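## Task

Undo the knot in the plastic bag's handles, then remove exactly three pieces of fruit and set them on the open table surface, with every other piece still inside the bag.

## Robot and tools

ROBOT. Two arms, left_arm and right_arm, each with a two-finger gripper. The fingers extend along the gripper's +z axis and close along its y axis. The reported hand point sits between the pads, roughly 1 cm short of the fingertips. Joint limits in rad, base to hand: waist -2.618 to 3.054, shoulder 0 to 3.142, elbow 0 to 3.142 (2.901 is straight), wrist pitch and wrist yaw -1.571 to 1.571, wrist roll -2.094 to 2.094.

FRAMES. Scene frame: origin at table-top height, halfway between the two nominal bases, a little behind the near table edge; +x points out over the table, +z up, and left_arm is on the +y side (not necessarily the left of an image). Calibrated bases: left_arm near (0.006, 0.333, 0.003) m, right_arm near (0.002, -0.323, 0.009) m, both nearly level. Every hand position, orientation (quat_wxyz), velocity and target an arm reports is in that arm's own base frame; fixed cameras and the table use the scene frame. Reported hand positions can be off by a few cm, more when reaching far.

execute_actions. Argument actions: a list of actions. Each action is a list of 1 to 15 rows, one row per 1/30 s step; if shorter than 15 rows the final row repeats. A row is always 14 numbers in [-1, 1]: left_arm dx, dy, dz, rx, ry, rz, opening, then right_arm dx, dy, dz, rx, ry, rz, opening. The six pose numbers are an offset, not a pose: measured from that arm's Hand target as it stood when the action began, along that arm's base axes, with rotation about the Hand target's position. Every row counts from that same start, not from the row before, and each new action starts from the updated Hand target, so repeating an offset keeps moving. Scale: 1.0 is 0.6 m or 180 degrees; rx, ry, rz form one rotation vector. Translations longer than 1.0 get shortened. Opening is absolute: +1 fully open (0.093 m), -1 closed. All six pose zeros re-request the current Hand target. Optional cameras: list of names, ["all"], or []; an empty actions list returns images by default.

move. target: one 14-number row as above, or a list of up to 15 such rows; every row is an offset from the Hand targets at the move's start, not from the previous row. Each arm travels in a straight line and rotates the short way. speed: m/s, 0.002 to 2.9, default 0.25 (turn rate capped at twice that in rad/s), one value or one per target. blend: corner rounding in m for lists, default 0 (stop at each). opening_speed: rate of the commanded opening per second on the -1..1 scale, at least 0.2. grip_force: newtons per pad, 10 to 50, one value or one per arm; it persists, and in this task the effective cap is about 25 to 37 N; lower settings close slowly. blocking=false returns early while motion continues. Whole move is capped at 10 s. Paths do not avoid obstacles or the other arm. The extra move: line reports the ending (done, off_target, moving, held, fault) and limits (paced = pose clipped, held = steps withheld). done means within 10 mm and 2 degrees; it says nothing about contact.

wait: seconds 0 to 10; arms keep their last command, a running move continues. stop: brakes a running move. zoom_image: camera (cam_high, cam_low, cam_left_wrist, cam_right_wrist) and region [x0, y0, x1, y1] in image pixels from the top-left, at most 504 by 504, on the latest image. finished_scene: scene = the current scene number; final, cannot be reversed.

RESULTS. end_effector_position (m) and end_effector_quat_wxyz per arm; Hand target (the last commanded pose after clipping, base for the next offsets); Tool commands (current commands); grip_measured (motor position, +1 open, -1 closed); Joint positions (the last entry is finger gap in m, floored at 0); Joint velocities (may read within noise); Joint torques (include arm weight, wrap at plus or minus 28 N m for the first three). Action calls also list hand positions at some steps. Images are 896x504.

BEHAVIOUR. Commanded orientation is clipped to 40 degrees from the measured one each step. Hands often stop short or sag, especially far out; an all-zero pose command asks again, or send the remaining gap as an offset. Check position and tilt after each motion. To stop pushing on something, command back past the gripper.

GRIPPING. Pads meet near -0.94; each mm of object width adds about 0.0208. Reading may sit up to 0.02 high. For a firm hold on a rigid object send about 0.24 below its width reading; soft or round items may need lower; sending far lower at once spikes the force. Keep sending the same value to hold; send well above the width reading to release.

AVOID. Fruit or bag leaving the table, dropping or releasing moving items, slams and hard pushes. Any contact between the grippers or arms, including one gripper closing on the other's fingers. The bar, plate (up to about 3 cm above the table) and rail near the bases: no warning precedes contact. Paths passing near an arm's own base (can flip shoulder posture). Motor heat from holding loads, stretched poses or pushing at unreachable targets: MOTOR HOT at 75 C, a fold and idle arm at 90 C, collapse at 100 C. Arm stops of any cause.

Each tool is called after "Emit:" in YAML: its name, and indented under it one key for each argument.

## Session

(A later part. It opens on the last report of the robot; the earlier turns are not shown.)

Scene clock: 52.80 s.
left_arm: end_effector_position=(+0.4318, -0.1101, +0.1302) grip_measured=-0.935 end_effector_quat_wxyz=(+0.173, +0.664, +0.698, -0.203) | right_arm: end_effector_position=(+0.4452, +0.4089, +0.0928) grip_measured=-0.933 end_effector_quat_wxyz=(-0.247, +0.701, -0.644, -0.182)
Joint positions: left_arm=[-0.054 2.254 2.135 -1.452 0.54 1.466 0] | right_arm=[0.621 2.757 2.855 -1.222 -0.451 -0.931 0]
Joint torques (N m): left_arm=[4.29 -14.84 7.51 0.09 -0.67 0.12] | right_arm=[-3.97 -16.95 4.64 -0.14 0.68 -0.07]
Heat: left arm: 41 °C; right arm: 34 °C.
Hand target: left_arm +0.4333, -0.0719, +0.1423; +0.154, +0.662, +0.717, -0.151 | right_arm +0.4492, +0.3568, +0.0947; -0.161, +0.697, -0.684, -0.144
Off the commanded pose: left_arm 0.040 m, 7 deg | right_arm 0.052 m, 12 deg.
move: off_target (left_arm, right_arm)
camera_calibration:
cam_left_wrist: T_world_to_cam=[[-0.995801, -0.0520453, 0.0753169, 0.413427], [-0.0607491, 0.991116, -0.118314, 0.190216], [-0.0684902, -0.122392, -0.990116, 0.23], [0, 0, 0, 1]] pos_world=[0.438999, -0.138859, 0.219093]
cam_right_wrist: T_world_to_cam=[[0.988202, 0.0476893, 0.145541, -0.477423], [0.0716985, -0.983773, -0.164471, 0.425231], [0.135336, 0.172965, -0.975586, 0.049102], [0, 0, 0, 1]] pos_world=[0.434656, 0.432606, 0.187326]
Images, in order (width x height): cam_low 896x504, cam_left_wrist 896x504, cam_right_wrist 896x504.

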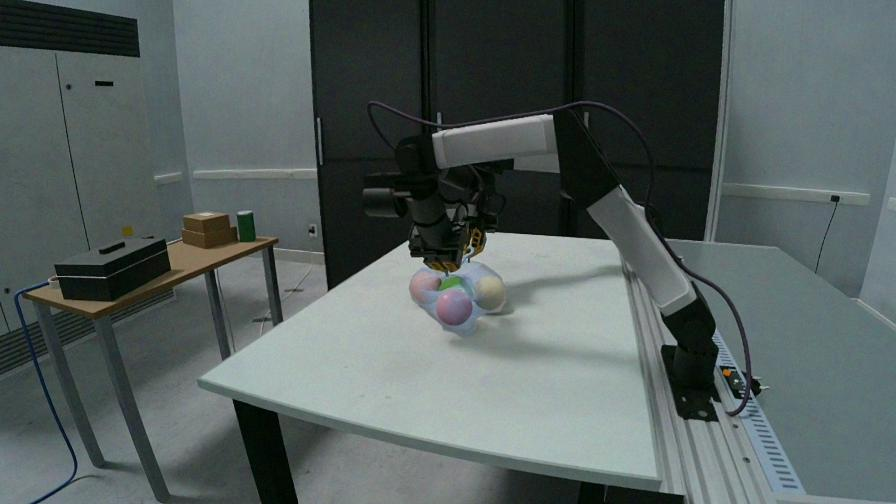

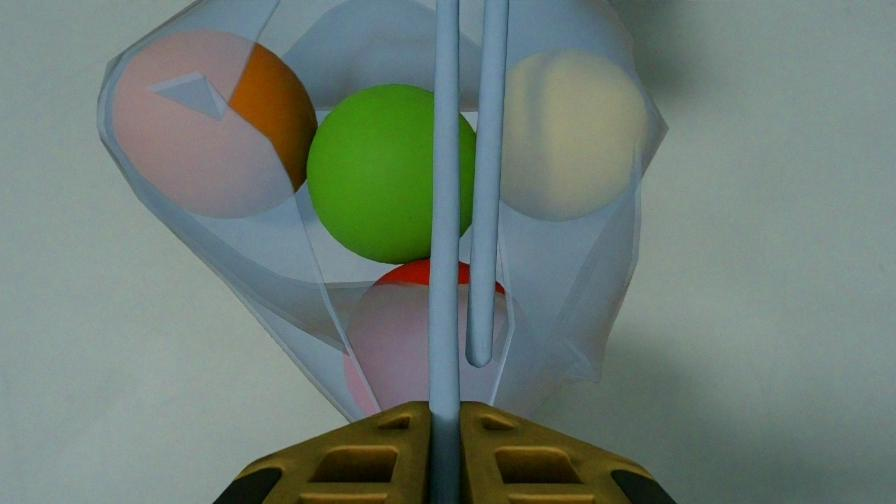

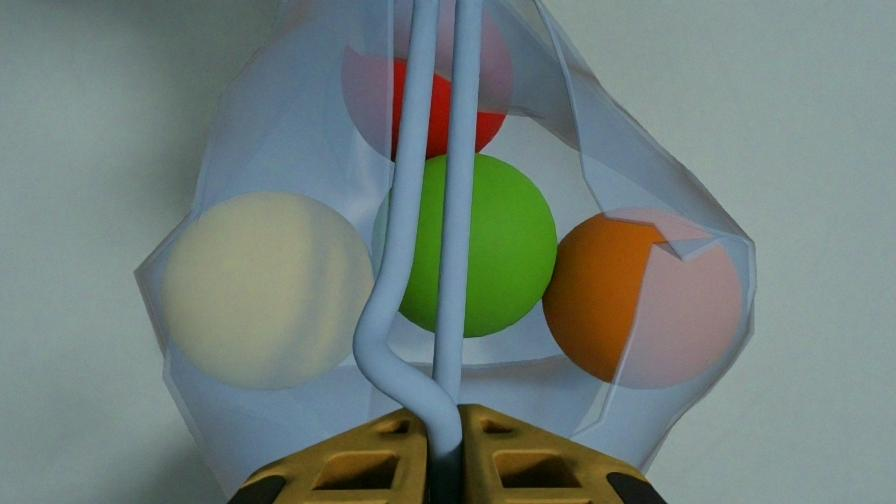

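Emit:
move:
  target:
    - [0,-0.05,0.0,0,0,0,-1,0,0.08,0,0,0,0,-1]
    - [0,-0.05,0.0,0,0,0,-1,0,0.08,0,0,0,0,-0.65]
  speed: 0.08
  cameras: ["cam_low","cam_right_wrist","cam_left_wrist"]

Emit:
zoom_image:
  camera: "cam_low"
  region: [390, 210, 530, 340]

Scene clock: 56.27 s.
left_arm: end_effector_position=(+0.4311, -0.1025, +0.1235) grip_measured=-0.935 end_effector_quat_wxyz=(+0.139, +0.660, +0.718, -0.172) | right_arm: end_effector_position=(+0.4505, +0.4035, +0.0853) grip_measured=-0.651 end_effector_quat_wxyz=(-0.232, +0.678, -0.683, -0.141)
Joint positions: left_arm=[-0.069 2.253 2.135 -1.452 0.445 1.418 0] | right_arm=[0.638 2.757 2.854 -1.227 -0.339 -0.849 0.014]
Joint torques (N m): left_arm=[-0.01 -15.04 6.98 0.41 0.3 -0.1] | right_arm=[0.28 -14.09 7.61 0.96 -0.01 0.1]
Heat: left arm: 42 °C; right arm: 36 °C.
Hand target: left_arm +0.4334, -0.1019, +0.1422; +0.154, +0.662, +0.717, -0.151 | right_arm +0.4491, +0.4049, +0.0947; -0.161, +0.697, -0.684, -0.144
Off the commanded pose: left_arm 0.019 m, 3 deg | right_arm 0.010 m, 8 deg.
elbow stopped short (right arm): the move would have taken joint 3 (elbow) straighter than the controller allows.
move: off_target (left_arm, right_arm); target 2's new opening was sent with right_arm's hand 0.011 m and 9 deg from that target
camera_calibration:
cam_left_wrist: T_world_to_cam=[[-0.992686, -0.0871509, 0.0835465, 0.407552], [-0.089285, 0.99576, -0.0221503, 0.18277], [-0.0812619, -0.0294477, -0.996258, 0.240069], [0, 0, 0, 1]] pos_world=[0.440398, -0.139407, 0.20917]
cam_right_wrist: T_world_to_cam=[[0.987097, -0.0398932, 0.155074, -0.446129], [-0.0264656, -0.995795, -0.0877089, 0.460744], [0.157921, 0.0824731, -0.984002, 0.0691331], [0, 0, 0, 1]] pos_world=[0.441649, 0.435307, 0.177621]
Images, in order (width x height): cam_low 896x504, cam_left_wrist 896x504, cam_right_wrist 896x504.

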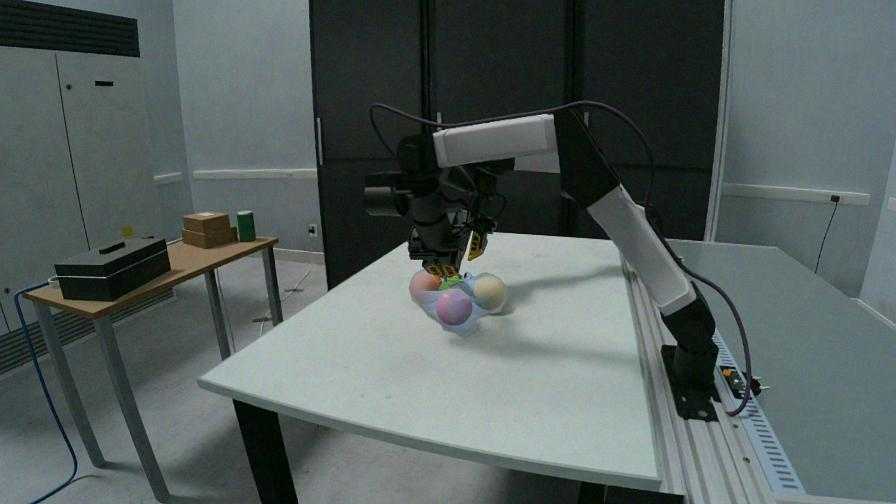

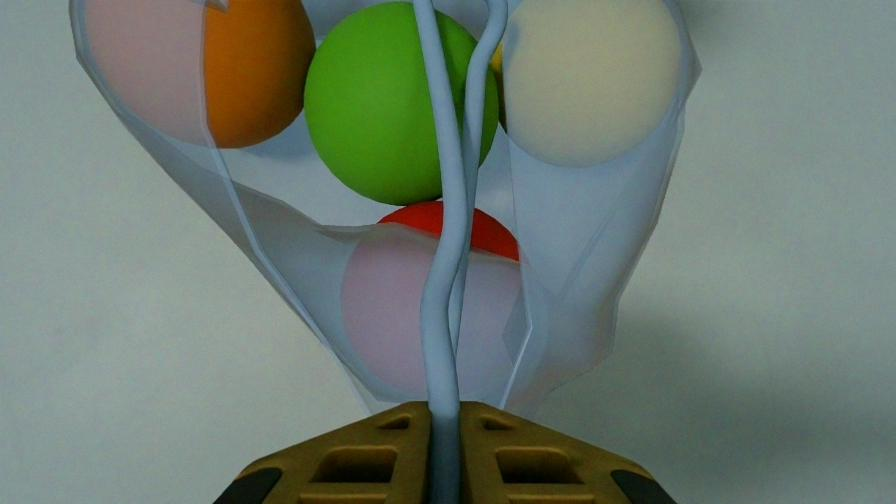

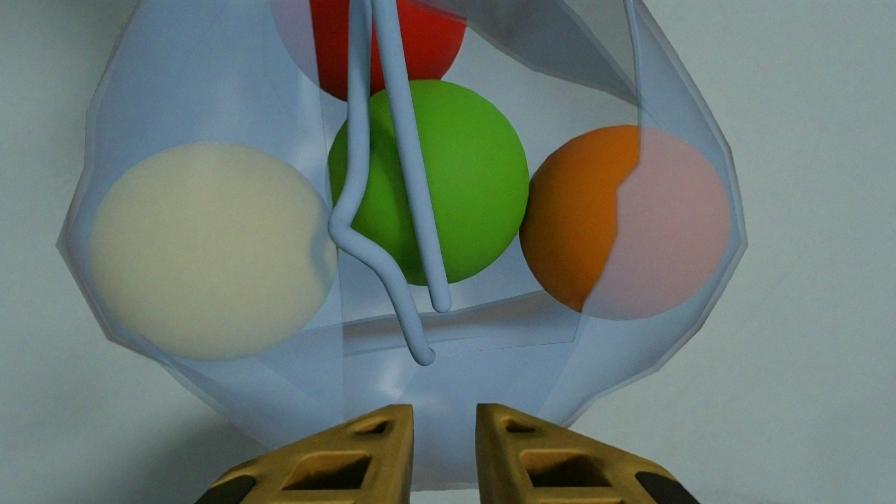

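Scaled by 3.600 from the camera's 896x504 image, which has a finer 1280x720 frame.

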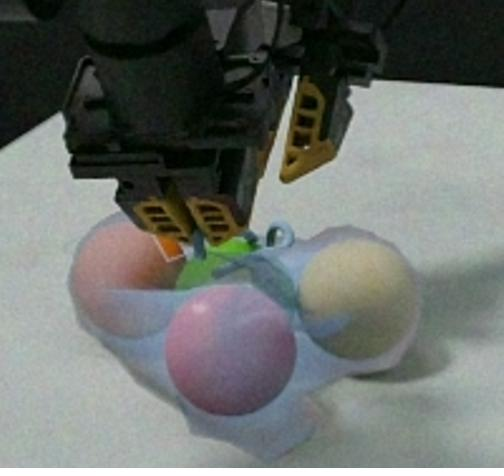

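Emit:
zoom_image:
  camera: "cam_right_wrist"
  region: [290, 0, 500, 400]

Emit:
zoom_image:
  camera: "cam_left_wrist"
  region: [340, 0, 600, 460]

Emit:
zoom_image:
  camera: "cam_low"
  region: [430, 255, 485, 300]

Scaled by 1.260 from the camera's 896x504 image, which has a finer 1280x720 frame.

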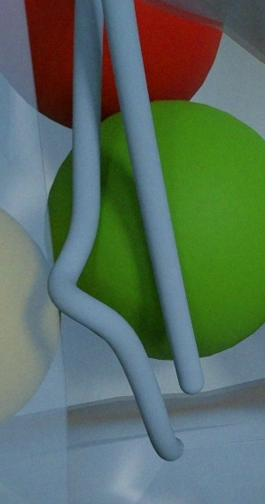

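Scaled by 1.096 from the camera's 896x504 image, which has a finer 1280x720 frame.

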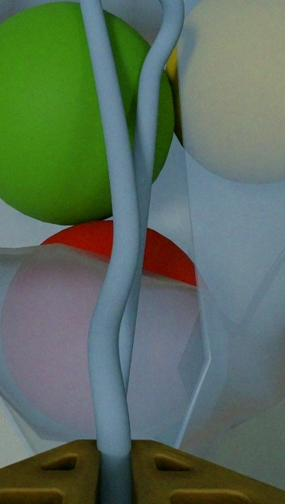

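Scaled by 9.164 from the camera's 896x504 image, which has a finer 1280x720 frame.

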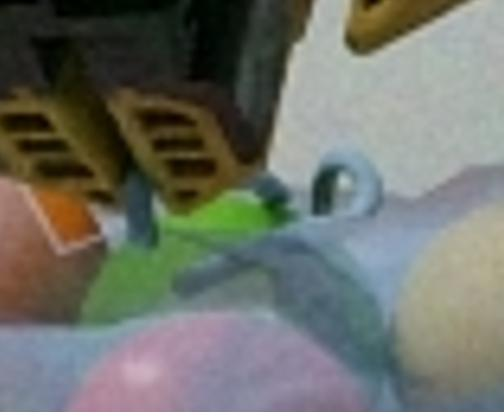

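Emit:
move:
  target:
    - [0,0.1,-0.03,0,0,0,-1,-0.05,-0.1,0.05,0,0,0,0.3]
    - [0,0.1,-0.03,0,0,0,-0.6,-0.05,-0.1,0.1,0,0,0,0.3]
    - [0,0.25,0.1,0,0,0,-0.6,-0.05,-0.1,0.1,0,0,0,0.3]
  speed: 0.12
  cameras: ["all"]

Emit:
zoom_image:
  camera: "cam_high"
  region: [440, 180, 600, 300]

Scene clock: 61.70 s.
left_arm: end_effector_position=(+0.4368, +0.0504, +0.1845) grip_measured=-0.602 end_effector_quat_wxyz=(+0.211, +0.635, +0.739, -0.081) | right_arm: end_effector_position=(+0.4220, +0.3422, +0.1273) grip_measured=+0.298 end_effector_quat_wxyz=(-0.162, +0.692, -0.690, -0.140)
Joint positions: left_arm=[0.28 2.18 2.259 -1.547 0.444 1.677 0.016] | right_arm=[0.578 2.639 2.854 -1.514 -0.339 -0.949 0.06]
Joint torques (N m): left_arm=[0.05 -13.68 7.54 0.37 0.45 0.14] | right_arm=[-0.02 -15.86 7.04 0.72 -0.23 0.14]
Heat: left arm: 43 °C; right arm: 39 °C.
Hand target: left_arm +0.4333, +0.0483, +0.2022; +0.154, +0.662, +0.718, -0.152 | right_arm +0.4192, +0.3448, +0.1545; -0.161, +0.697, -0.684, -0.144
Off the commanded pose: left_arm 0.018 m, 11 deg | right_arm 0.028 m, 1 deg.
elbow stopped short (right arm): the move would have taken joint 3 (elbow) straighter than the controller allows.
joint sent to its limit (left arm) — joint 4 (wrist pitch), lower limit. The joint targets are off in orientation, not in position.
move: off_target (left_arm, right_arm)
camera_calibration:
cam_left_wrist: T_world_to_cam=[[-0.971627, -0.199164, -0.127571, 0.456865], [-0.198589, 0.979929, -0.0173418, 0.0799724], [0.128465, 0.00848455, -0.991678, 0.211387], [0, 0, 0, 1]] pos_world=[0.432628, 0.0108303, 0.269297]
cam_right_wrist: T_world_to_cam=[[0.99784, 0.00107848, 0.0656827, -0.434237], [-0.000120959, -0.999833, 0.0182544, 0.379435], [0.0656914, -0.0182229, -0.997674, 0.195071], [0, 0, 0, 1]] pos_world=[0.420531, 0.383395, 0.216213]

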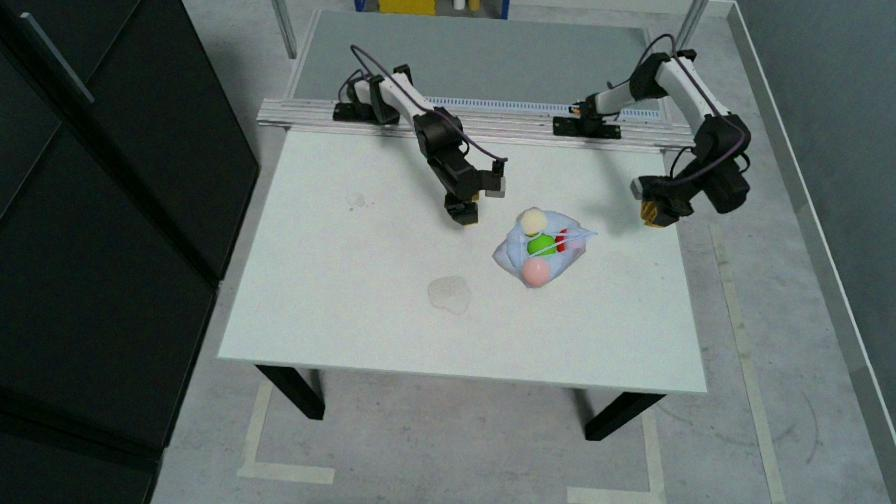

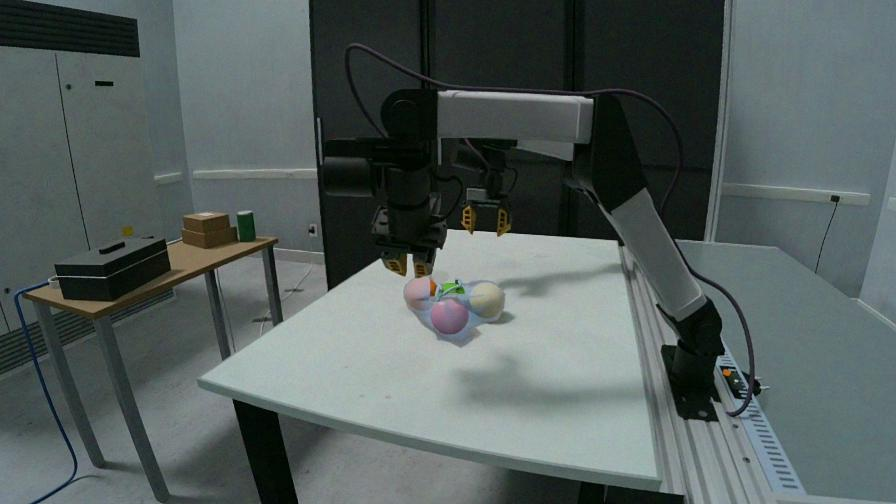

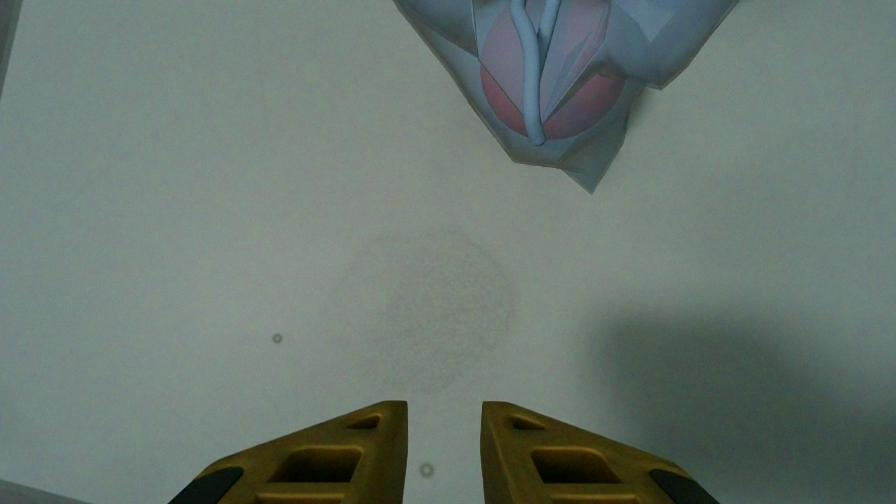

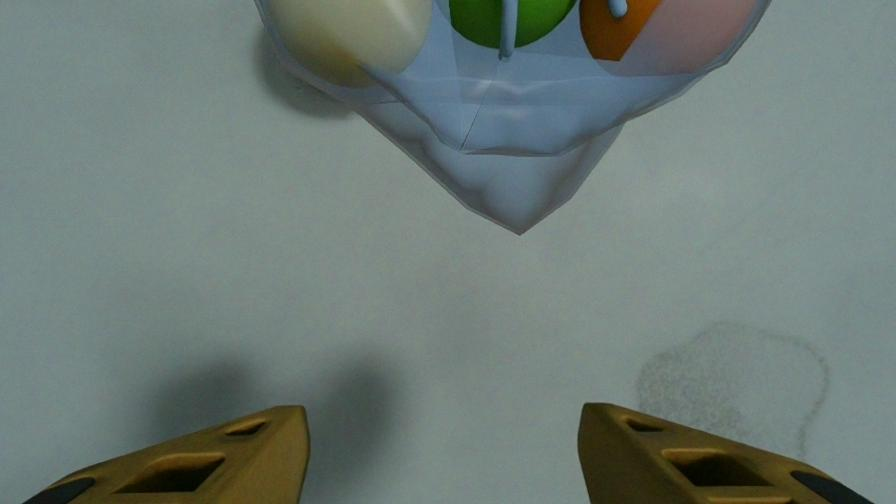

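Scaled by 3.150 from the camera's 896x504 image, which has a finer 1280x720 frame.

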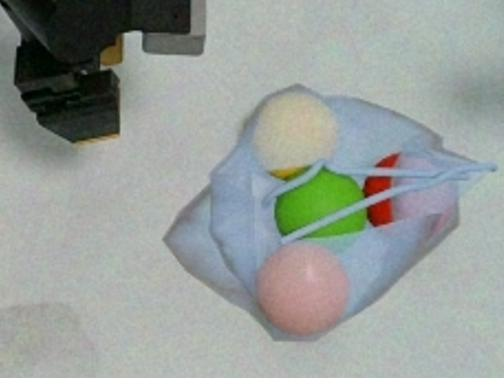

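Emit:
move:
  target: [0,0,0,0,0,0,-0.42,0.05,0.1,0.02,0,0,0,-0.42]
  cameras: ["cam_right_wrist"]

Scene clock: 64.37 s.
left_arm: end_effector_position=(+0.4368, +0.0504, +0.1845) grip_measured=-0.422 end_effector_quat_wxyz=(+0.211, +0.635, +0.738, -0.081) | right_arm: end_effector_position=(+0.4470, +0.3987, +0.1511) grip_measured=-0.419 end_effector_quat_wxyz=(-0.273, +0.662, -0.684, -0.139)
Joint positions: left_arm=[0.28 2.18 2.259 -1.547 0.444 1.678 0.025] | right_arm=[0.635 2.639 2.854 -1.252 -0.338 -0.809 0.025]
Joint torques (N m): left_arm=[0.09 -13.65 7.53 0.35 0.43 0.12] | right_arm=[0.28 -13.86 7.43 1.43 -0.08 0.12]
Heat: left arm: 44 °C; right arm: 41 °C.
Hand target: left_arm +0.4333, +0.0483, +0.2022; +0.154, +0.662, +0.718, -0.152 | right_arm +0.4492, +0.4048, +0.1665; -0.161, +0.697, -0.684, -0.144
Off the commanded pose: left_arm 0.018 m, 11 deg | right_arm 0.017 m, 13 deg.
elbow stopped short (right arm): the move would have taken joint 3 (elbow) straighter than the controller allows.
joint sent to its limit (left arm) — joint 4 (wrist pitch), lower limit. The joint targets are off in orientation, not in position.
move: off_target (left_arm, right_arm)
camera_calibration:
cam_right_wrist: T_world_to_cam=[[0.975055, -0.0860327, 0.204614, -0.436787], [-0.0556448, -0.987136, -0.149888, 0.480589], [0.214877, 0.134764, -0.967299, 0.0859137], [0, 0, 0, 1]] pos_world=[0.434172, 0.425251, 0.244512]
Images, in order (width x height): cam_right_wrist 896x504.

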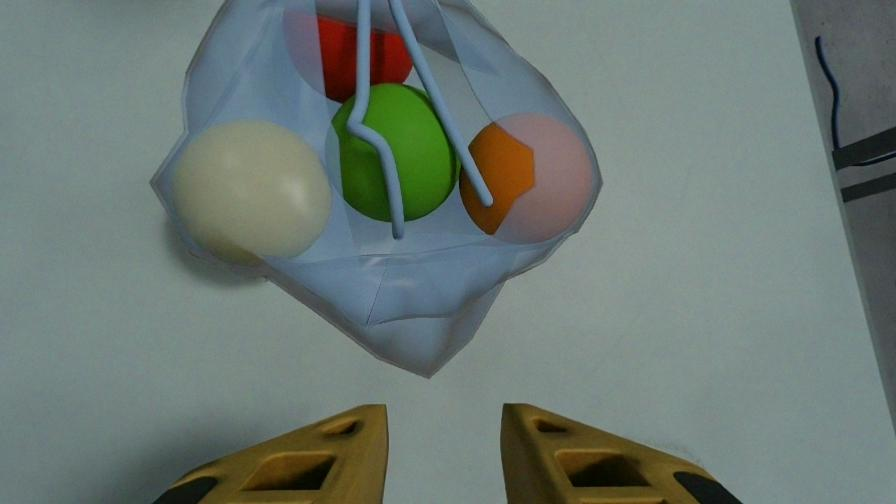

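Emit:
move:
  target: [0,0,0,0,0,0,-0.42,-0.004,0.155,-0.13,0,0,0,-0.42]
  speed: 0.15
  cameras: ["cam_right_wrist"]

Scene clock: 66.73 s.
left_arm: end_effector_position=(+0.4368, +0.0504, +0.1845) grip_measured=-0.422 end_effector_quat_wxyz=(+0.211, +0.635, +0.738, -0.081) | right_arm: end_effector_position=(+0.4440, +0.4922, +0.0999) grip_measured=-0.419 end_effector_quat_wxyz=(-0.334, +0.648, -0.668, -0.150)
Joint positions: left_arm=[0.28 2.18 2.259 -1.547 0.444 1.678 0.025] | right_arm=[0.765 2.791 2.854 -0.929 -0.287 -0.669 0.025]
Joint torques (N m): left_arm=[0.06 -13.64 7.45 0.35 0.43 0.13] | right_arm=[0.24 -11.19 8.1 1.62 0.03 0.14]
Heat: left arm: 44 °C; right arm: 41 °C.
Hand target: left_arm +0.4333, +0.0483, +0.2022; +0.154, +0.662, +0.718, -0.152 | right_arm +0.4468, +0.4979, +0.0887; -0.161, +0.697, -0.684, -0.144
Off the commanded pose: left_arm 0.018 m, 11 deg | right_arm 0.013 m, 21 deg.
elbow stopped short (right arm): the move would have taken joint 3 (elbow) straighter than the controller allows.
joint sent to its limit (left arm) — joint 4 (wrist pitch), lower limit. The joint targets are off in orientation, not in position.
move: off_target (left_arm, right_arm)
camera_calibration:
cam_right_wrist: T_world_to_cam=[[0.956703, -0.12024, 0.265069, -0.396418], [-0.0490678, -0.964276, -0.260314, 0.562042], [0.2869, 0.236037, -0.928426, -0.0612833], [0, 0, 0, 1]] pos_world=[0.424415, 0.508763, 0.194488]
Images, in order (width x height): cam_right_wrist 896x504.

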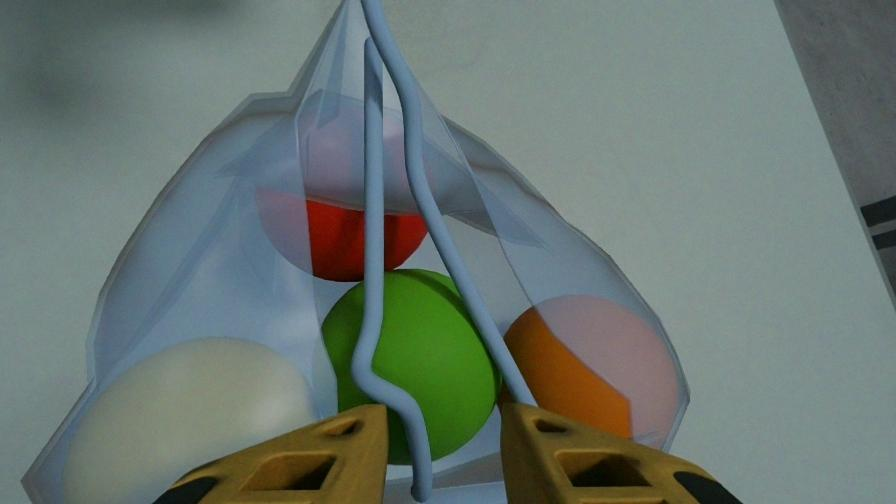

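Emit:
move:
  target:
    - [0,0,0,0,0,0,-0.42,-0.012,0.008,-0.02,0,0,0,-0.6]
    - [0,0,0,0,0,0,-0.42,-0.012,0.008,-0.068,0,0,0,-0.6]
  speed: 0.08
  cameras: ["cam_right_wrist"]

Scene clock: 72.23 s.
left_arm: end_effector_position=(+0.4368, +0.0504, +0.1845) grip_measured=-0.422 end_effector_quat_wxyz=(+0.211, +0.635, +0.738, -0.081) | right_arm: end_effector_position=(+0.4406, +0.4943, +0.0620) grip_measured=-0.599 end_effector_quat_wxyz=(-0.309, +0.651, -0.677, -0.150)
Joint positions: left_arm=[0.28 2.18 2.259 -1.547 0.444 1.678 0.025] | right_arm=[0.772 2.851 2.854 -0.923 -0.283 -0.665 0.016]
Joint torques (N m): left_arm=[0.03 -13.67 7.46 0.37 0.43 0.12] | right_arm=[0.73 -10.99 8.12 1.61 0.04 0.04]
Heat: left arm: 45 °C; right arm: 41 °C.
Hand target: left_arm +0.4333, +0.0483, +0.2022; +0.154, +0.662, +0.718, -0.152 | right_arm +0.4396, +0.5025, +0.0478; -0.161, +0.697, -0.684, -0.144
Off the commanded pose: left_arm 0.018 m, 11 deg | right_arm 0.016 m, 18 deg.
elbow stopped short (right arm): the move would have taken joint 3 (elbow) straighter than the controller allows.
joint sent to its limit (left arm) — joint 4 (wrist pitch), lower limit. The joint targets are off in orientation, not in position.
move: off_target (left_arm, right_arm)
camera_calibration:
cam_right_wrist: T_world_to_cam=[[0.966511, -0.109293, 0.23219, -0.390547], [-0.0570904, -0.973676, -0.220672, 0.559746], [0.250196, 0.200026, -0.947308, -0.0608554], [0, 0, 0, 1]] pos_world=[0.42465, 0.514499, 0.156553]
Images, in order (width x height): cam_right_wrist 896x504.

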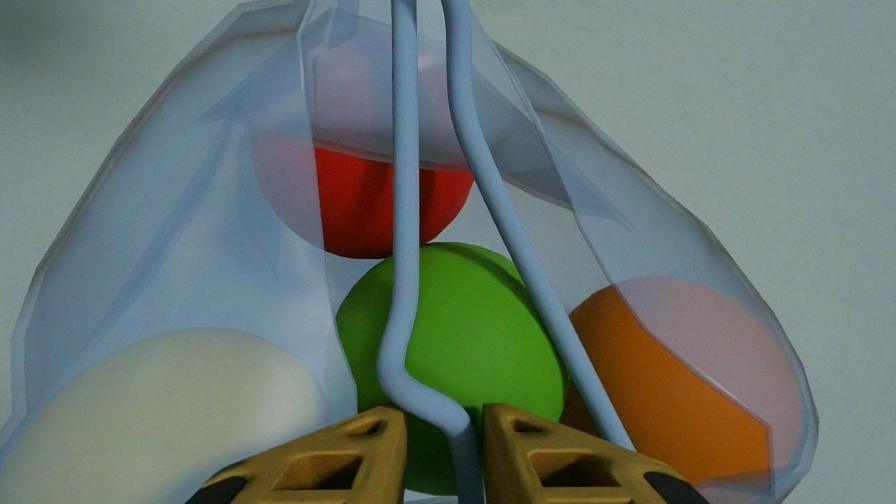

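Emit:
move:
  target:
    - [0,0,0,0,0,0,-0.42,0,0,-0.006,0,0,0,-1]
    - [0,0,0,0,0,0,-0.42,0,-0.08,0.03,0,0,0,-1]
    - [0,0,0,0,0,0,-0.42,0,-0.19,0,0,0,0,-1]
  speed: 0.08
  cameras: ["cam_right_wrist","cam_high","cam_low"]

Emit:
zoom_image:
  camera: "cam_high"
  region: [440, 180, 600, 300]

Scene clock: 79.30 s.
left_arm: end_effector_position=(+0.4368, +0.0504, +0.1845) grip_measured=-0.422 end_effector_quat_wxyz=(+0.211, +0.635, +0.738, -0.081) | right_arm: end_effector_position=(+0.4408, +0.3846, +0.0251) grip_measured=-0.953 end_effector_quat_wxyz=(-0.158, +0.689, -0.693, -0.140)
Joint positions: left_arm=[0.28 2.18 2.259 -1.547 0.444 1.678 0.025] | right_arm=[0.626 2.851 2.854 -1.293 -0.324 -0.894 0]
Joint torques (N m): left_arm=[0.06 -13.6 7.49 0.35 0.44 0.12] | right_arm=[0.13 -16.1 7.49 0.69 -0.23 -0.01]
Heat: left arm: 46 °C; right arm: 44 °C.
Hand target: left_arm +0.4333, +0.0483, +0.2022; +0.154, +0.662, +0.718, -0.152 | right_arm +0.4397, +0.3886, +0.0478; -0.161, +0.697, -0.684, -0.144
Off the commanded pose: left_arm 0.018 m, 11 deg | right_arm 0.023 m, 1 deg.
elbow stopped short (right arm): the move would have taken joint 3 (elbow) straighter than the controller allows.
joint sent to its limit (left arm) — joint 4 (wrist pitch), lower limit. The joint targets are off in orientation, not in position.
move: off_target (left_arm, right_arm)
camera_calibration:
cam_right_wrist: T_world_to_cam=[[0.998284, -0.00537092, 0.0583107, -0.443749], [-0.00677336, -0.999692, 0.0238803, 0.426432], [0.0581644, -0.0242343, -0.998013, 0.0982989], [0, 0, 0, 1]] pos_world=[0.440158, 0.4263, 0.113796]
Images, in order (width x height): cam_high 896x504, cam_low 896x504, cam_right_wrist 896x504.

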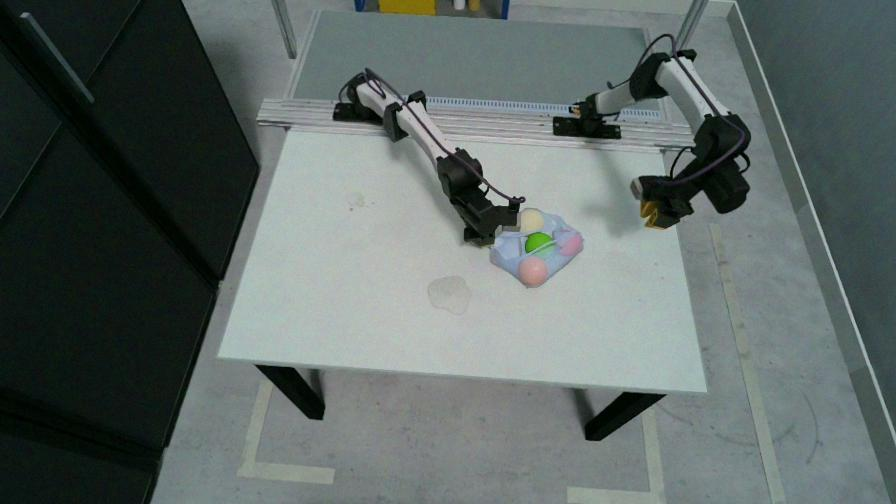

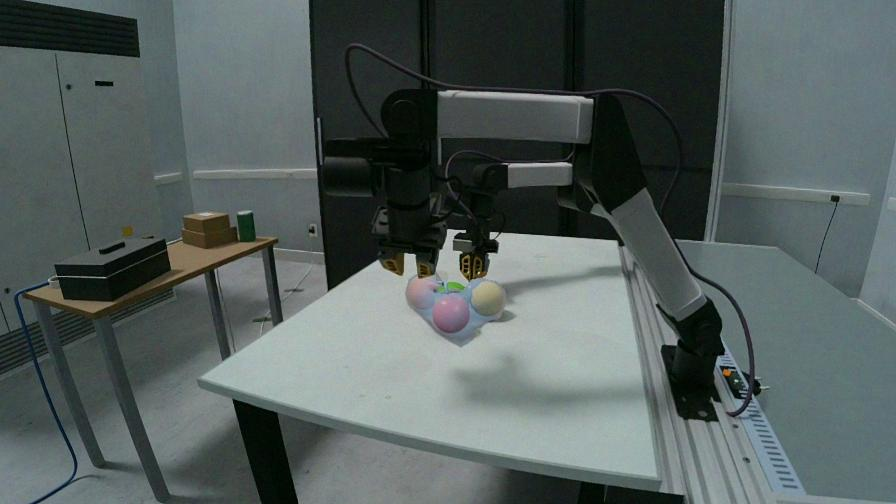

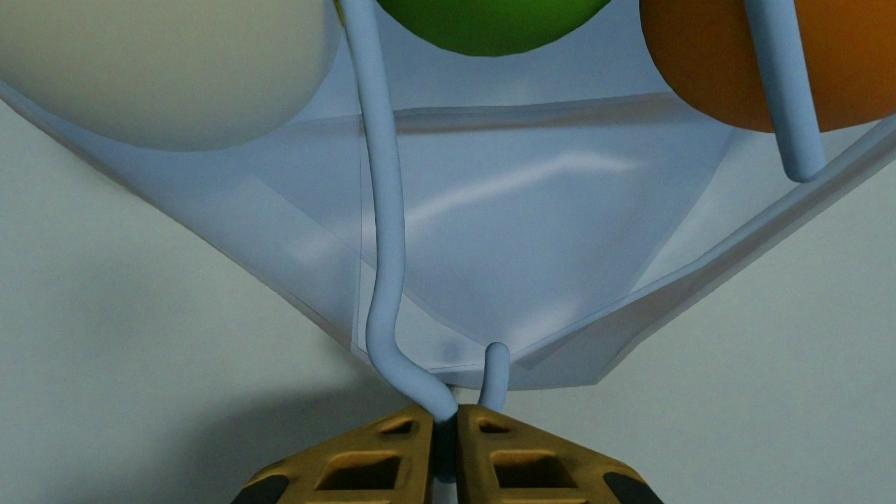

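Scaled by 3.150 from the camera's 896x504 image, which has a finer 1280x720 frame.

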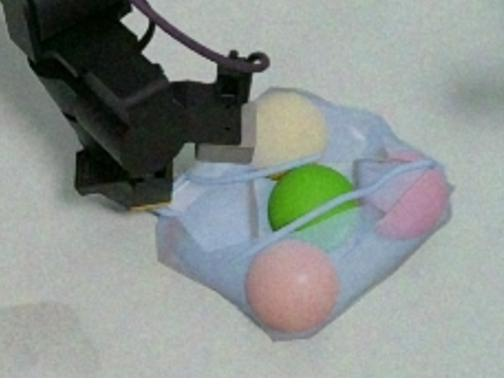

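Emit:
move:
  target: [0,-0.28,-0.04,0,0,0,-0.42,0,0,0,0,0,0,-1]
  cameras: ["cam_left_wrist"]

Scene clock: 81.30 s.
left_arm: end_effector_position=(+0.4321, -0.1201, +0.1813) grip_measured=-0.422 end_effector_quat_wxyz=(+0.171, +0.664, +0.713, -0.144) | right_arm: end_effector_position=(+0.4406, +0.3845, +0.0251) grip_measured=-0.953 end_effector_quat_wxyz=(-0.158, +0.690, -0.693, -0.140)
Joint positions: left_arm=[-0.111 2.217 2.308 -1.55 0.438 1.364 0.025] | right_arm=[0.626 2.851 2.854 -1.294 -0.324 -0.894 0]
Joint torques (N m): left_arm=[0.05 -10.02 7.94 0.43 0.33 -0.09] | right_arm=[0.09 -16.1 7.56 0.66 -0.23 -0.02]
Heat: left arm: 46 °C; right arm: 46 °C.
Hand target: left_arm +0.4333, -0.1198, +0.1783; +0.154, +0.662, +0.718, -0.151 | right_arm +0.4396, +0.3886, +0.0478; -0.161, +0.697, -0.684, -0.144
Off the commanded pose: left_arm 0.003 m, 2 deg | right_arm 0.023 m, 1 deg.
elbow stopped short (right arm): the move would have taken joint 3 (elbow) straighter than the controller allows.
joint sent to its limit (left arm) — joint 4 (wrist pitch), lower limit. The joint targets still meet the commanded pose.
move: off_target (right_arm)
camera_calibration:
cam_left_wrist: T_world_to_cam=[[-0.995544, -0.0942736, -0.00197669, 0.418075], [-0.0941538, 0.994987, -0.0337108, 0.205729], [0.00514482, -0.0333745, -0.99943, 0.259967], [0, 0, 0, 1]] pos_world=[0.434245, -0.156608, 0.267581]
Images, in order (width x height): cam_left_wrist 896x504.

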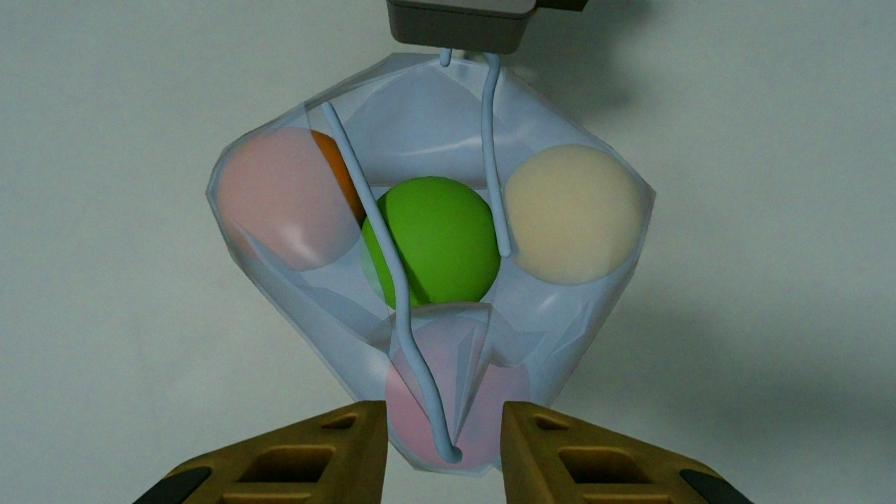

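Emit:
move:
  target: [0.009,0.02,-0.14,0,0,0,-0.5,0,0,0,0,0,0,-1]
  speed: 0.15
  cameras: ["cam_left_wrist"]

Scene clock: 83.13 s.
left_arm: end_effector_position=(+0.4386, -0.1097, +0.1012) grip_measured=-0.498 end_effector_quat_wxyz=(+0.157, +0.659, +0.720, -0.154) | right_arm: end_effector_position=(+0.4405, +0.3844, +0.0250) grip_measured=-0.953 end_effector_quat_wxyz=(-0.157, +0.690, -0.693, -0.140)
Joint positions: left_arm=[-0.086 2.217 1.989 -1.275 0.438 1.381 0.021] | right_arm=[0.626 2.851 2.854 -1.294 -0.324 -0.894 0]
Joint torques (N m): left_arm=[0.39 -11.49 4.75 0.64 0.34 0.13] | right_arm=[0.1 -16.06 7.46 0.68 -0.24 -0.01]
Heat: left arm: 47 °C; right arm: 47 °C.
Hand target: left_arm +0.4388, -0.1078, +0.0944; +0.154, +0.662, +0.718, -0.151 | right_arm +0.4396, +0.3886, +0.0478; -0.161, +0.697, -0.684, -0.144
Off the commanded pose: left_arm 0.007 m, 1 deg | right_arm 0.023 m, 1 deg.
elbow stopped short (right arm): the move would have taken joint 3 (elbow) straighter than the controller allows.
move: off_target (right_arm)
camera_calibration:
cam_left_wrist: T_world_to_cam=[[-0.993987, -0.104011, 0.0342144, 0.420014], [-0.104893, 0.994168, -0.0250697, 0.196948], [-0.0314073, -0.0285078, -0.9991, 0.196785], [0, 0, 0, 1]] pos_world=[0.444328, -0.146504, 0.187175]
Images, in order (width x height): cam_left_wrist 896x504.

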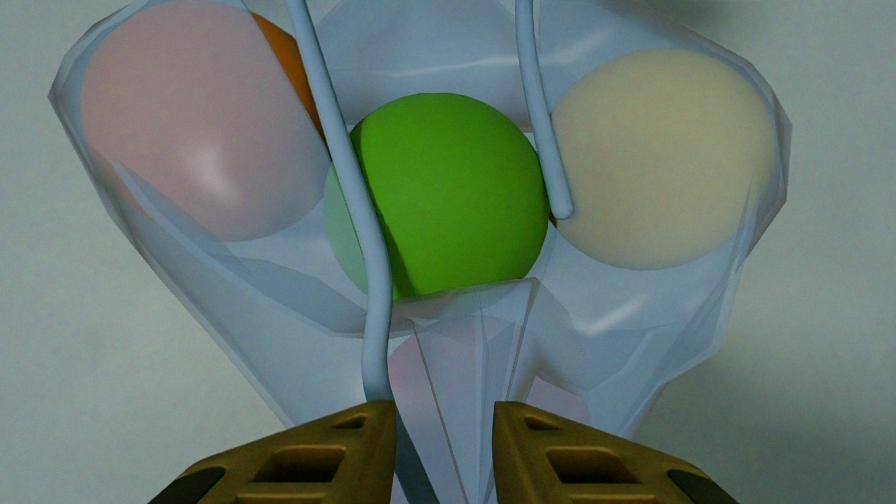

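Emit:
move:
  target:
    - [0.01,0.02,0,0,0,0,-0.42,0,0,0,0,0,0,-1]
    - [0.01,0.02,-0.05,0,0,0,-0.42,0,0,0,0,0,0,-1]
  speed: 0.1
  cameras: ["cam_left_wrist"]

Scene clock: 85.73 s.
left_arm: end_effector_position=(+0.4518, -0.1013, +0.0874) grip_measured=-0.422 end_effector_quat_wxyz=(+0.184, +0.660, +0.713, -0.146) | right_arm: end_effector_position=(+0.4404, +0.3844, +0.0250) grip_measured=-0.953 end_effector_quat_wxyz=(-0.157, +0.690, -0.693, -0.140)
Joint positions: left_arm=[-0.057 2.227 1.94 -1.177 0.464 1.411 0.025] | right_arm=[0.626 2.851 2.854 -1.295 -0.324 -0.894 0]
Joint torques (N m): left_arm=[0.27 -9.74 3.82 0.57 0.09 0.14] | right_arm=[0.06 -16.1 7.53 0.66 -0.24 -0.04]
Heat: left arm: 46 °C; right arm: 48 °C.
Hand target: left_arm +0.4446, -0.0959, +0.0643; +0.154, +0.662, +0.718, -0.152 | right_arm +0.4396, +0.3886, +0.0478; -0.161, +0.697, -0.684, -0.144
Off the commanded pose: left_arm 0.025 m, 4 deg | right_arm 0.023 m, 1 deg.
elbow stopped short (right arm): the move would have taken joint 3 (elbow) straighter than the controller allows.
move: off_target (left_arm, right_arm)
camera_calibration:
cam_left_wrist: T_world_to_cam=[[-0.994584, -0.103093, -0.01324, 0.438898], [-0.102192, 0.993156, -0.0565582, 0.191155], [0.0189802, -0.0548988, -0.998312, 0.158132], [0, 0, 0, 1]] pos_world=[0.453054, -0.135918, 0.174487]
Images, in order (width x height): cam_left_wrist 896x504.

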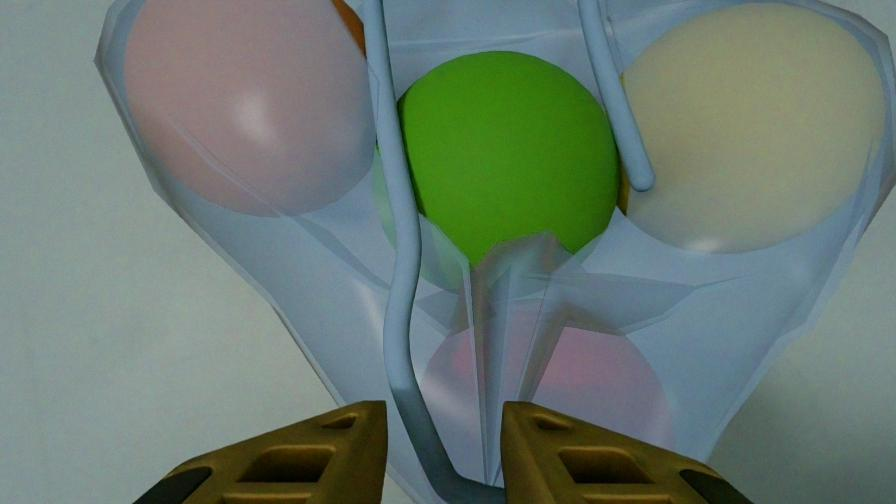

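Emit:
move:
  target:
    - [0,0,0.02,0,0,0,-1,0,0,0,0,0,0,-1]
    - [0,0.06,0.04,0,0,0,-1,0,0,0,0,0,0,-1]
    - [0,0.13,0.01,0,0,0,-1,0,0,0,0,0,0,-1]
  speed: 0.08
  cameras: ["cam_left_wrist","cam_high","cam_low"]

Emit:
zoom_image:
  camera: "cam_high"
  region: [440, 180, 600, 300]

Scene clock: 89.20 s.
left_arm: end_effector_position=(+0.4472, -0.0186, +0.0782) grip_measured=-0.973 end_effector_quat_wxyz=(+0.166, +0.659, +0.719, -0.144) | right_arm: end_effector_position=(+0.4402, +0.3842, +0.0249) grip_measured=-0.953 end_effector_quat_wxyz=(-0.157, +0.690, -0.693, -0.140)
Joint positions: left_arm=[0.121 2.272 1.988 -1.29 0.444 1.605 0] | right_arm=[0.626 2.851 2.854 -1.296 -0.324 -0.894 0]
Joint torques (N m): left_arm=[0.1 -10.37 6.75 0.19 0.32 0.13] | right_arm=[0.06 -16.01 7.56 0.69 -0.22 -0.02]
Heat: left arm: 46 °C; right arm: 50 °C.
Hand target: left_arm +0.4447, -0.0178, +0.0703; +0.154, +0.662, +0.718, -0.151 | right_arm +0.4396, +0.3886, +0.0478; -0.161, +0.696, -0.684, -0.144
Off the commanded pose: left_arm 0.008 m, 2 deg | right_arm 0.023 m, 1 deg.
elbow stopped short (right arm): the move would have taken joint 3 (elbow) straighter than the controller allows.
move: off_target (right_arm)
camera_calibration:
cam_left_wrist: T_world_to_cam=[[-0.994049, -0.108593, 0.00862777, 0.440715], [-0.108787, 0.993711, -0.0265434, 0.108557], [-0.00569107, -0.027324, -0.99961, 0.165163], [0, 0, 0, 1]] pos_world=[0.450842, -0.0555026, 0.164178]
Images, in order (width x height): cam_high 896x504, cam_low 896x504, cam_left_wrist 896x504.

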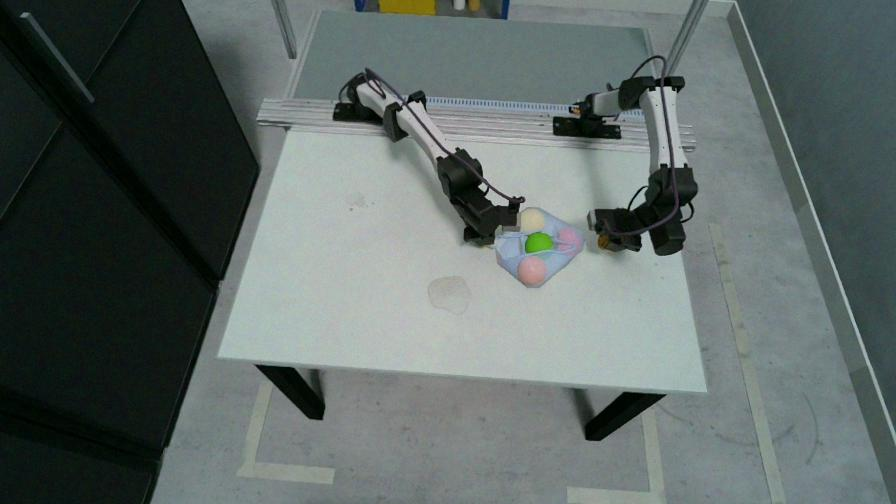

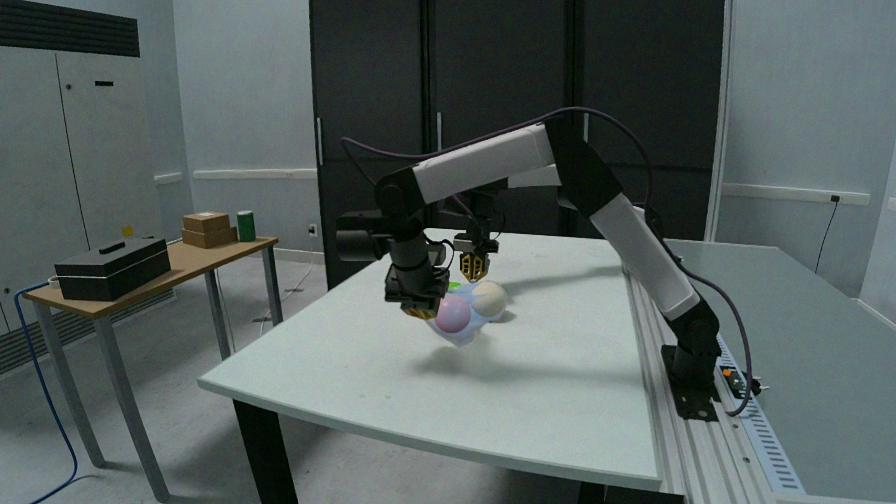

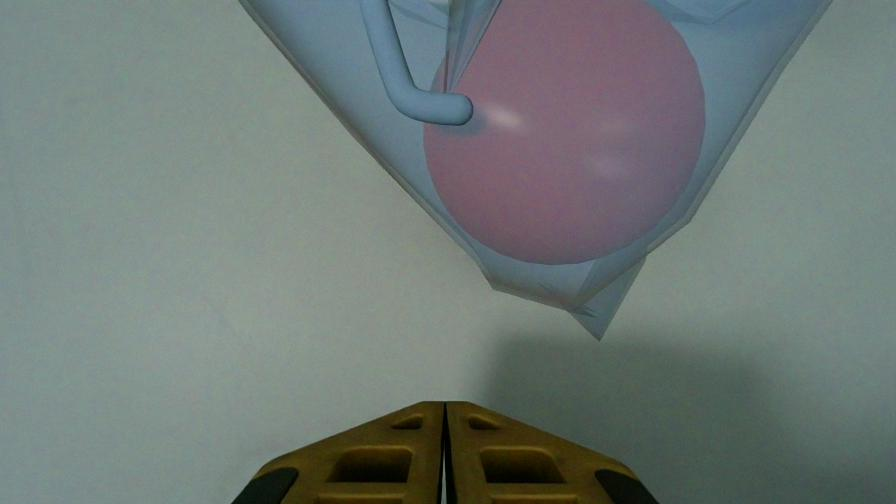

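Scaled by 3.150 from the camera's 896x504 image, which has a finer 1280x720 frame.

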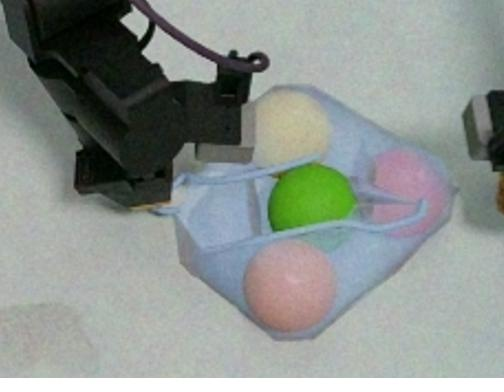

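Emit:
move:
  target:
    - [0.034,-0.06,0.07,0,0,0,-0.6,0,0,0,0,0,0,-1]
    - [0.034,-0.127,0.05,0,0,0,-0.6,0,0,0,0,0,0,-1]
  speed: 0.12
  cameras: ["cam_left_wrist"]

Scene clock: 92.60 s.
left_arm: end_effector_position=(+0.4653, -0.0934, +0.1046) grip_measured=-0.602 end_effector_quat_wxyz=(+0.158, +0.665, +0.714, -0.153) | right_arm: end_effector_position=(+0.4402, +0.3842, +0.0249) grip_measured=-0.953 end_effector_quat_wxyz=(-0.157, +0.690, -0.693, -0.140)
Joint positions: left_arm=[-0.046 2.367 2.255 -1.414 0.442 1.443 0.016] | right_arm=[0.626 2.851 2.854 -1.296 -0.324 -0.894 0]
Joint torques (N m): left_arm=[-0.1 -12.92 4.52 0.6 0.31 -0.11] | right_arm=[0.06 -16.02 7.5 0.68 -0.23 -0.02]
Heat: left arm: 46 °C; right arm: 52 °C.
Hand target: left_arm +0.4650, -0.0941, +0.1003; +0.154, +0.662, +0.718, -0.151 | right_arm +0.4396, +0.3886, +0.0478; -0.161, +0.696, -0.684, -0.144
Off the commanded pose: left_arm 0.004 m, 1 deg | right_arm 0.023 m, 1 deg.
elbow stopped short (right arm): the move would have taken joint 3 (elbow) straighter than the controller allows.
move: off_target (right_arm)
camera_calibration:
cam_left_wrist: T_world_to_cam=[[-0.995712, -0.0877095, 0.0294003, 0.450877], [-0.0884839, 0.995734, -0.0261623, 0.17632], [-0.0269802, -0.0286516, -0.999225, 0.199473], [0, 0, 0, 1]] pos_world=[0.469927, -0.130306, 0.190675]
Images, in order (width x height): cam_left_wrist 896x504.

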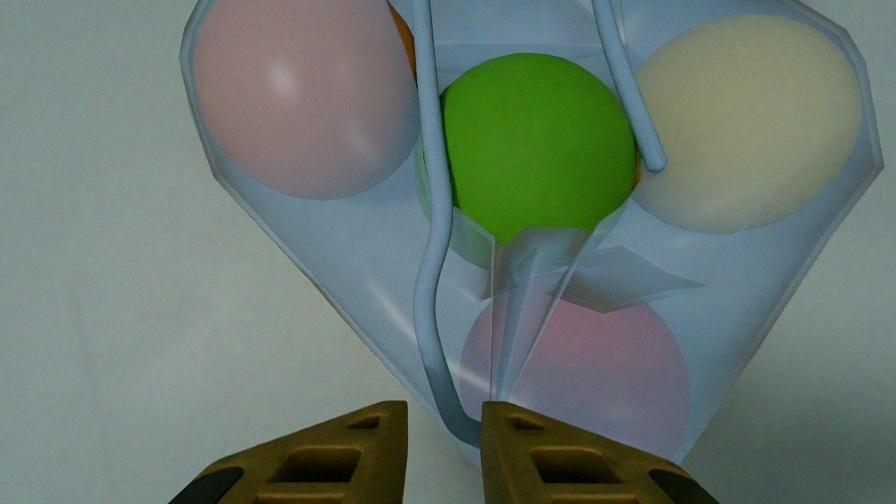

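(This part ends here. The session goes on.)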